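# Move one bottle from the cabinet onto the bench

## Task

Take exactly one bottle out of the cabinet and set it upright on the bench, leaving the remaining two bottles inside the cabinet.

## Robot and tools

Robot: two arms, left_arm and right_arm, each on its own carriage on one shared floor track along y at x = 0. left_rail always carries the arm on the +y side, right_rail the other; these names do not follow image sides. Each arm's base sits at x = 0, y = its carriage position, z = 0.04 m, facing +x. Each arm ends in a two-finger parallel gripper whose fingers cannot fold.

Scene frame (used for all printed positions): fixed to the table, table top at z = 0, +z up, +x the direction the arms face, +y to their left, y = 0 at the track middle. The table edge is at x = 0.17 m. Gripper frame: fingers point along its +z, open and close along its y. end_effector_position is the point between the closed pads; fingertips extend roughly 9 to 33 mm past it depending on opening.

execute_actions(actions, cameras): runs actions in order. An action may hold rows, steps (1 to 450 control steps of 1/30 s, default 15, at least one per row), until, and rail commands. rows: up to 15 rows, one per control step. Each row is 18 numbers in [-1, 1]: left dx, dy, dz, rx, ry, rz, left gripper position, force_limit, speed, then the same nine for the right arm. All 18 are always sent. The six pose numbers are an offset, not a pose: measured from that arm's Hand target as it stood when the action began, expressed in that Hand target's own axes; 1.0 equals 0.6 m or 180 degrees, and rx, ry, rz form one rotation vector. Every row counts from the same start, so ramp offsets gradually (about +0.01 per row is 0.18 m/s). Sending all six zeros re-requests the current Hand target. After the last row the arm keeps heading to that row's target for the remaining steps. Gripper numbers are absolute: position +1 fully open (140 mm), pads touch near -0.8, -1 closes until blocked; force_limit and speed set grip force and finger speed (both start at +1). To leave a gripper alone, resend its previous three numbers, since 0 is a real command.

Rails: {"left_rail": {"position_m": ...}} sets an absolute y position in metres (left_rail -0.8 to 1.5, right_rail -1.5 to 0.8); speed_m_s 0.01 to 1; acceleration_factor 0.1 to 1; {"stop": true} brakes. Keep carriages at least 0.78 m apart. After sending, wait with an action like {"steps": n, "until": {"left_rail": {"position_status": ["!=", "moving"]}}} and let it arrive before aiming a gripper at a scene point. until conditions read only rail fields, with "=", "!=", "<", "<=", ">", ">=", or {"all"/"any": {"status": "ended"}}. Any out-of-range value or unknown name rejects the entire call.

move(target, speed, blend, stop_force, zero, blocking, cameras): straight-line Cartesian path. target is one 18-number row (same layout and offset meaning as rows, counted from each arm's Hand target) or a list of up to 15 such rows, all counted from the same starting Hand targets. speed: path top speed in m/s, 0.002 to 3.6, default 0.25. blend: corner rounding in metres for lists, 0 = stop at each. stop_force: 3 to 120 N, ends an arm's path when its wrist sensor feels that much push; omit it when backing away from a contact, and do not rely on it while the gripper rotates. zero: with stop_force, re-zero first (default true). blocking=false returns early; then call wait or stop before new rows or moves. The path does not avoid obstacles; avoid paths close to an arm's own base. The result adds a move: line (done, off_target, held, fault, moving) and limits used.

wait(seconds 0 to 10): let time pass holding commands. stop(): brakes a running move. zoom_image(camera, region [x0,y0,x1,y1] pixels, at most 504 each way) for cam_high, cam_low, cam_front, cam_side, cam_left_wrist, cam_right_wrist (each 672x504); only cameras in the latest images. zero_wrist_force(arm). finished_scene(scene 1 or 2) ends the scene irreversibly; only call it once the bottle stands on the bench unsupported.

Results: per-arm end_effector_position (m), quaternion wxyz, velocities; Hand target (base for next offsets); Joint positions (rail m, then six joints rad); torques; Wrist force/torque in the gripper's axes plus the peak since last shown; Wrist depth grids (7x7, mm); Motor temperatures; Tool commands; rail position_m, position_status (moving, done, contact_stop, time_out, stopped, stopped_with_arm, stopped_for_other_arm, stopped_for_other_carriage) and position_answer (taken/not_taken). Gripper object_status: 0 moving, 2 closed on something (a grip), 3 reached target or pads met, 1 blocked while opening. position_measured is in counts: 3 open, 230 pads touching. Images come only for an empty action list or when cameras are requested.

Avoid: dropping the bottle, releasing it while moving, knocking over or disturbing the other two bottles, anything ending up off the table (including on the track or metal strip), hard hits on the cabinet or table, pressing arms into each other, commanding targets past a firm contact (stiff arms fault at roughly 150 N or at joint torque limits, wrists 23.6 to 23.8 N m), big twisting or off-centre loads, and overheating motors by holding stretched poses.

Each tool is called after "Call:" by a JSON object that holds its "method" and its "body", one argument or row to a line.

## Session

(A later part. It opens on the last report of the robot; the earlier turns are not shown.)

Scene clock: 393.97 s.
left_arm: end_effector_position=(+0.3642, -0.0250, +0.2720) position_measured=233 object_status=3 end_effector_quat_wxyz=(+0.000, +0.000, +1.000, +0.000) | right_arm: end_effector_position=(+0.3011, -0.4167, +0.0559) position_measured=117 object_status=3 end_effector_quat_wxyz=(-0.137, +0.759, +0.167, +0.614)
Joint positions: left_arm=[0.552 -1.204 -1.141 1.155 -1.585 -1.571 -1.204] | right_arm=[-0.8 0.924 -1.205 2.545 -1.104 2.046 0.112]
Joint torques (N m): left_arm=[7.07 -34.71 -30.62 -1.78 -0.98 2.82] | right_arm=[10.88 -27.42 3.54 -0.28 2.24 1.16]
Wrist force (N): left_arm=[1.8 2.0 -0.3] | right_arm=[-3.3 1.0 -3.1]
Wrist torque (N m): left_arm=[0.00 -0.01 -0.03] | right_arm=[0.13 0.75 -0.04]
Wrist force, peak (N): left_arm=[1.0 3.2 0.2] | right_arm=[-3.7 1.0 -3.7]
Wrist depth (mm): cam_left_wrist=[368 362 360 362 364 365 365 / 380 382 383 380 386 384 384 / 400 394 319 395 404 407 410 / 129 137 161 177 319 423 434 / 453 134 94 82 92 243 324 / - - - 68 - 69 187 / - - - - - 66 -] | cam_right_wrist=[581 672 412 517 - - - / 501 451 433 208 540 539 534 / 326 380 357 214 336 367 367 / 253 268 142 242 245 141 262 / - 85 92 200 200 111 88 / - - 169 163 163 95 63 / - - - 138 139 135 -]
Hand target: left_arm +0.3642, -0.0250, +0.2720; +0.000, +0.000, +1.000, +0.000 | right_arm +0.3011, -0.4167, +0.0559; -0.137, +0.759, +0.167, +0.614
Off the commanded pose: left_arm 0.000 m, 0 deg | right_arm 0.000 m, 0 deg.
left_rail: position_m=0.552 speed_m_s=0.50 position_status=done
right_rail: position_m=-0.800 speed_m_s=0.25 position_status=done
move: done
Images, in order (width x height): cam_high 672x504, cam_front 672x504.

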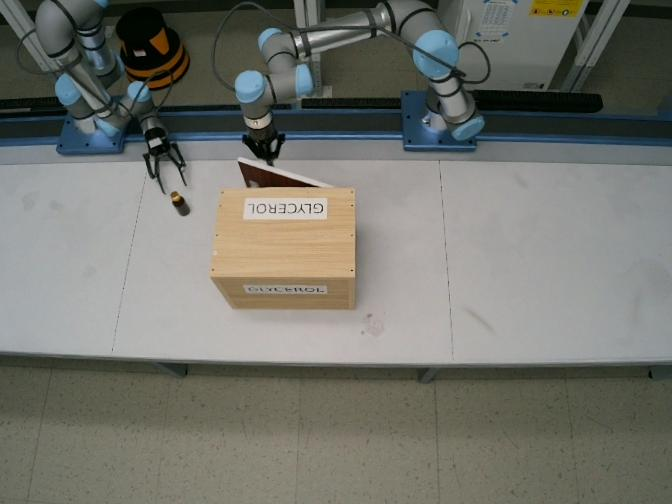

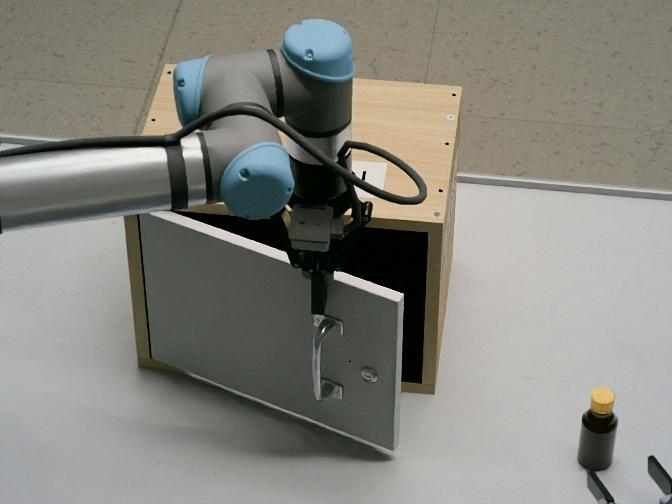

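Call:
{"method": "move", "body": {
  "target": [
    [-0.0867,-0.0273,0,0,0,0,-1,-0.1,0,0,0,0,0,0,0,0.1,-0.5,-0.8],
    [-0.157,-0.035,0,0,0,0,-1,-0.1,0,0,0,0,0,0,0,0.1,-0.5,-0.8]
  ],
  "speed": [0.05,0.02],
  "blend": 0.01,
  "stop_force": 12
}}

Call:
{"method": "move", "body": {
  "target": [-0.03,0,0,0,0,0,-1,-0.1,0,0,0,0,0,0,0,0.1,-0.5,-0.8],
  "speed": 0.01,
  "stop_force": 12,
  "cameras": ["cam_front","cam_side"]
}}

Scene clock: 406.13 s.
left_arm: end_effector_position=(+0.4584, -0.0459, +0.2720) position_measured=233 object_status=3 end_effector_quat_wxyz=(+0.000, +0.000, +1.000, +0.000) | right_arm: end_effector_position=(+0.3011, -0.4167, +0.0559) position_measured=117 object_status=3 end_effector_quat_wxyz=(-0.137, +0.759, +0.167, +0.614)
Joint positions: left_arm=[0.552 -1.095 -0.938 0.84 -1.474 -1.571 -1.095] | right_arm=[-0.8 0.924 -1.205 2.545 -1.104 2.046 0.112]
Joint torques (N m): left_arm=[8.01 -41.29 -29.84 -2.27 0.31 2.99] | right_arm=[12 -28.8 3.91 -0.37 2.46 1.22]
Wrist force (N): left_arm=[6.1 2.9 -0.6] | right_arm=[-3.5 0.8 -3.3]
Wrist torque (N m): left_arm=[0.05 -0.20 -0.05] | right_arm=[0.08 0.78 -0.04]
Wrist force, peak (N): left_arm=[6.1 2.9 -0.6] | right_arm=[-3.8 1.1 -3.5]
Wrist depth (mm): cam_left_wrist=[363 363 362 365 365 363 365 / 381 384 376 383 386 384 387 / 403 403 396 395 395 402 403 / 428 211 215 194 224 230 235 / 136 137 92 82 92 144 146 / - - - 68 - 68 120 / - - - - - 66 -] | cam_right_wrist=[423 367 413 530 - - - / 465 411 434 468 539 540 543 / 350 382 357 211 336 364 369 / 252 269 142 234 245 141 261 / - 84 92 199 200 111 88 / - - 169 163 164 95 63 / - - - 138 138 135 -]
Hand target: left_arm +0.4584, -0.0459, +0.2720; +0.000, +0.000, +1.000, +0.000 | right_arm +0.3011, -0.4167, +0.0559; -0.137, +0.759, +0.167, +0.614
Off the commanded pose: left_arm 0.000 m, 0 deg | right_arm 0.000 m, 0 deg.
left_rail: position_m=0.552 speed_m_s=0.50 position_status=done
right_rail: position_m=-0.800 speed_m_s=0.25 position_status=done
move: done

Scene clock: 407.43 s.
left_arm: end_effector_position=(+0.4591, -0.0460, +0.2720) position_measured=233 object_status=3 end_effector_quat_wxyz=(+0.000, +0.000, +1.000, +0.000) | right_arm: end_effector_position=(+0.3011, -0.4167, +0.0559) position_measured=117 object_status=3 end_effector_quat_wxyz=(-0.137, +0.759, +0.167, +0.614)
Joint positions: left_arm=[0.552 -1.094 -0.936 0.838 -1.472 -1.571 -1.094] | right_arm=[-0.8 0.924 -1.205 2.545 -1.104 2.046 0.112]
Joint torques (N m): left_arm=[1.52 -61.31 -15.77 -4.64 4.81 -2.56] | right_arm=[11.93 -28.87 4.94 -0.27 2.31 1.16]
Wrist force (N): left_arm=[8.8 -4.4 0.8] | right_arm=[-3.6 1.2 -3.3]
Wrist torque (N m): left_arm=[-0.15 -0.25 0.03] | right_arm=[0.18 0.81 -0.04]
Wrist force, peak (N): left_arm=[18.8 5.4 -2.1] | right_arm=[-3.6 1.0 -3.7]
Wrist depth (mm): cam_left_wrist=[362 363 363 362 364 368 363 / 380 383 381 380 384 381 386 / - 403 395 396 403 403 400 / 425 211 214 195 224 228 235 / 136 137 94 82 92 144 145 / - - - 68 - 69 120 / - - - - - 66 -] | cam_right_wrist=[425 370 415 511 3648 - - / 464 411 435 208 618 535 535 / 351 353 357 310 329 368 369 / 253 269 143 234 243 141 262 / - 85 92 201 200 111 88 / - - 169 164 164 95 63 / - - - 138 138 135 -]
Hand target: left_arm +0.4591, -0.0460, +0.2720; +0.000, +0.000, +1.000, +0.000 (not the last commanded pose) | right_arm +0.3011, -0.4167, +0.0559; -0.137, +0.759, +0.167, +0.614
Off the commanded pose: left_arm 0.017 m, 0 deg | right_arm 0.000 m, 0 deg.
left_rail: position_m=0.552 speed_m_s=0.50 position_status=done
right_rail: position_m=-0.800 speed_m_s=0.25 position_status=done
move: contact (left_arm)
Images, in order (width x height): cam_front 672x504, cam_side 672x504.

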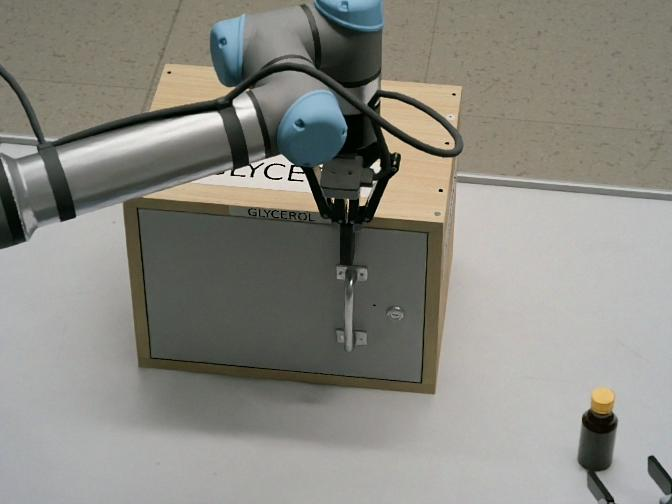

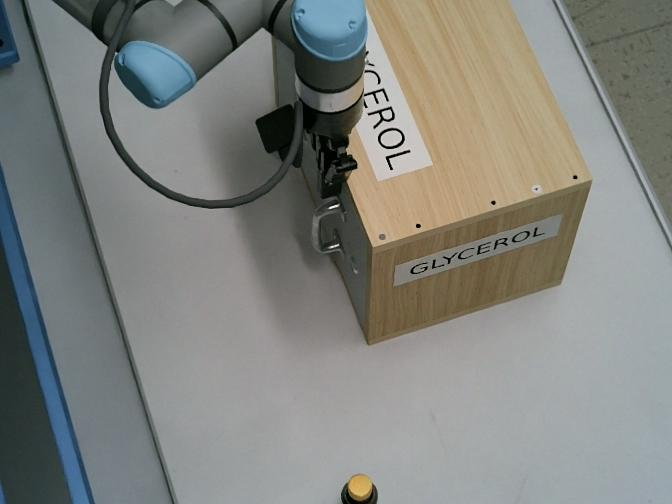

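Call:
{"method": "move", "body": {
  "target": [0.12,0,-0.05,0,0,0,-1,-0.1,0,0,0,-0.05,0,0,0,0.1,-0.5,-0.8],
  "speed": 0.15,
  "cameras": ["cam_front","cam_high"]
}}

Scene clock: 413.10 s.
left_arm: end_effector_position=(+0.3873, -0.0460, +0.3019) position_measured=233 object_status=3 end_effector_quat_wxyz=(+0.000, +0.000, +1.000, +0.000) | right_arm: end_effector_position=(+0.2746, -0.4291, +0.0621) position_measured=117 object_status=3 end_effector_quat_wxyz=(-0.137, +0.759, +0.168, +0.614)
Joint positions: left_arm=[0.552 -1.184 -1.053 0.948 -1.465 -1.571 -1.184] | right_arm=[-0.8 0.993 -1.245 2.583 -1.092 2.114 0.131]
Joint torques (N m): left_arm=[-6.31 -56.08 -15.19 -4.35 1.63 -2.6] | right_arm=[13.53 -27.55 4.33 0.03 2.24 1.22]
Wrist force (N): left_arm=[-0.3 0.2 -0.2] | right_arm=[-4.0 1.1 -3.3]
Wrist torque (N m): left_arm=[0.03 0.05 0.14] | right_arm=[0.14 0.88 -0.03]
Wrist force, peak (N): left_arm=[9.2 -4.5 1.0] | right_arm=[-4.0 1.1 -3.3]
Wrist depth (mm): cam_left_wrist=[390 389 376 389 389 394 394 / 408 409 412 411 413 412 412 / 428 435 439 435 433 434 435 / 458 459 447 147 452 454 457 / 487 483 92 81 92 295 296 / - - - 68 - 69 205 / - - - - - 66 -] | cam_right_wrist=[465 400 437 563 - - - / 506 460 458 539 565 555 555 / 368 368 375 247 351 381 388 / 265 266 142 258 258 141 272 / - 84 92 209 209 109 88 / - - 176 171 171 93 63 / - - - 145 145 141 -]
Hand target: left_arm +0.3871, -0.0460, +0.3021; +0.000, +0.000, +1.000, +0.000 | right_arm +0.2745, -0.4291, +0.0621; -0.137, +0.759, +0.167, +0.614
Off the commanded pose: left_arm 0.000 m, 0 deg | right_arm 0.000 m, 0 deg.
left_rail: position_m=0.552 speed_m_s=0.50 position_status=done
right_rail: position_m=-0.800 speed_m_s=0.25 position_status=done
move: done
Images, in order (width x height): cam_high 672x504, cam_front 672x504.

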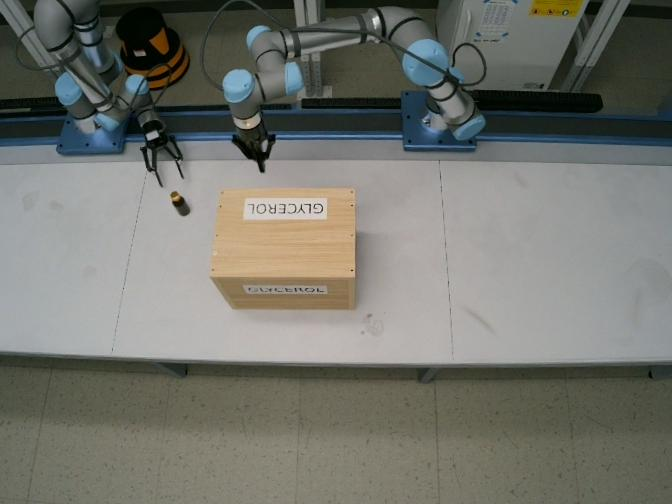

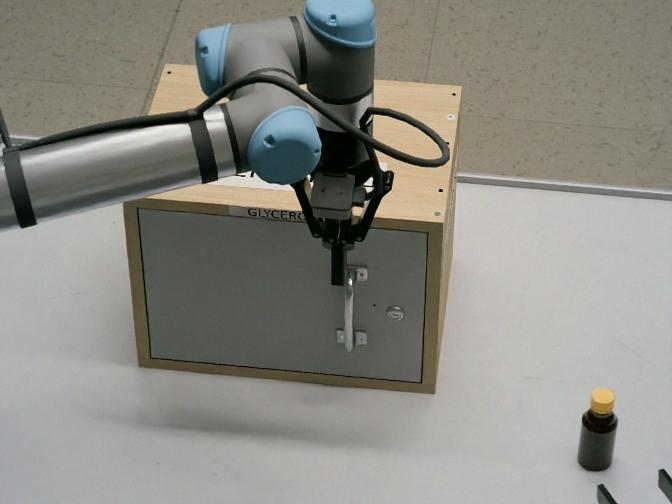

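Call:
{"method": "finished_scene", "body": {
  "scene": 2
}}

The scene is finished: the task was done.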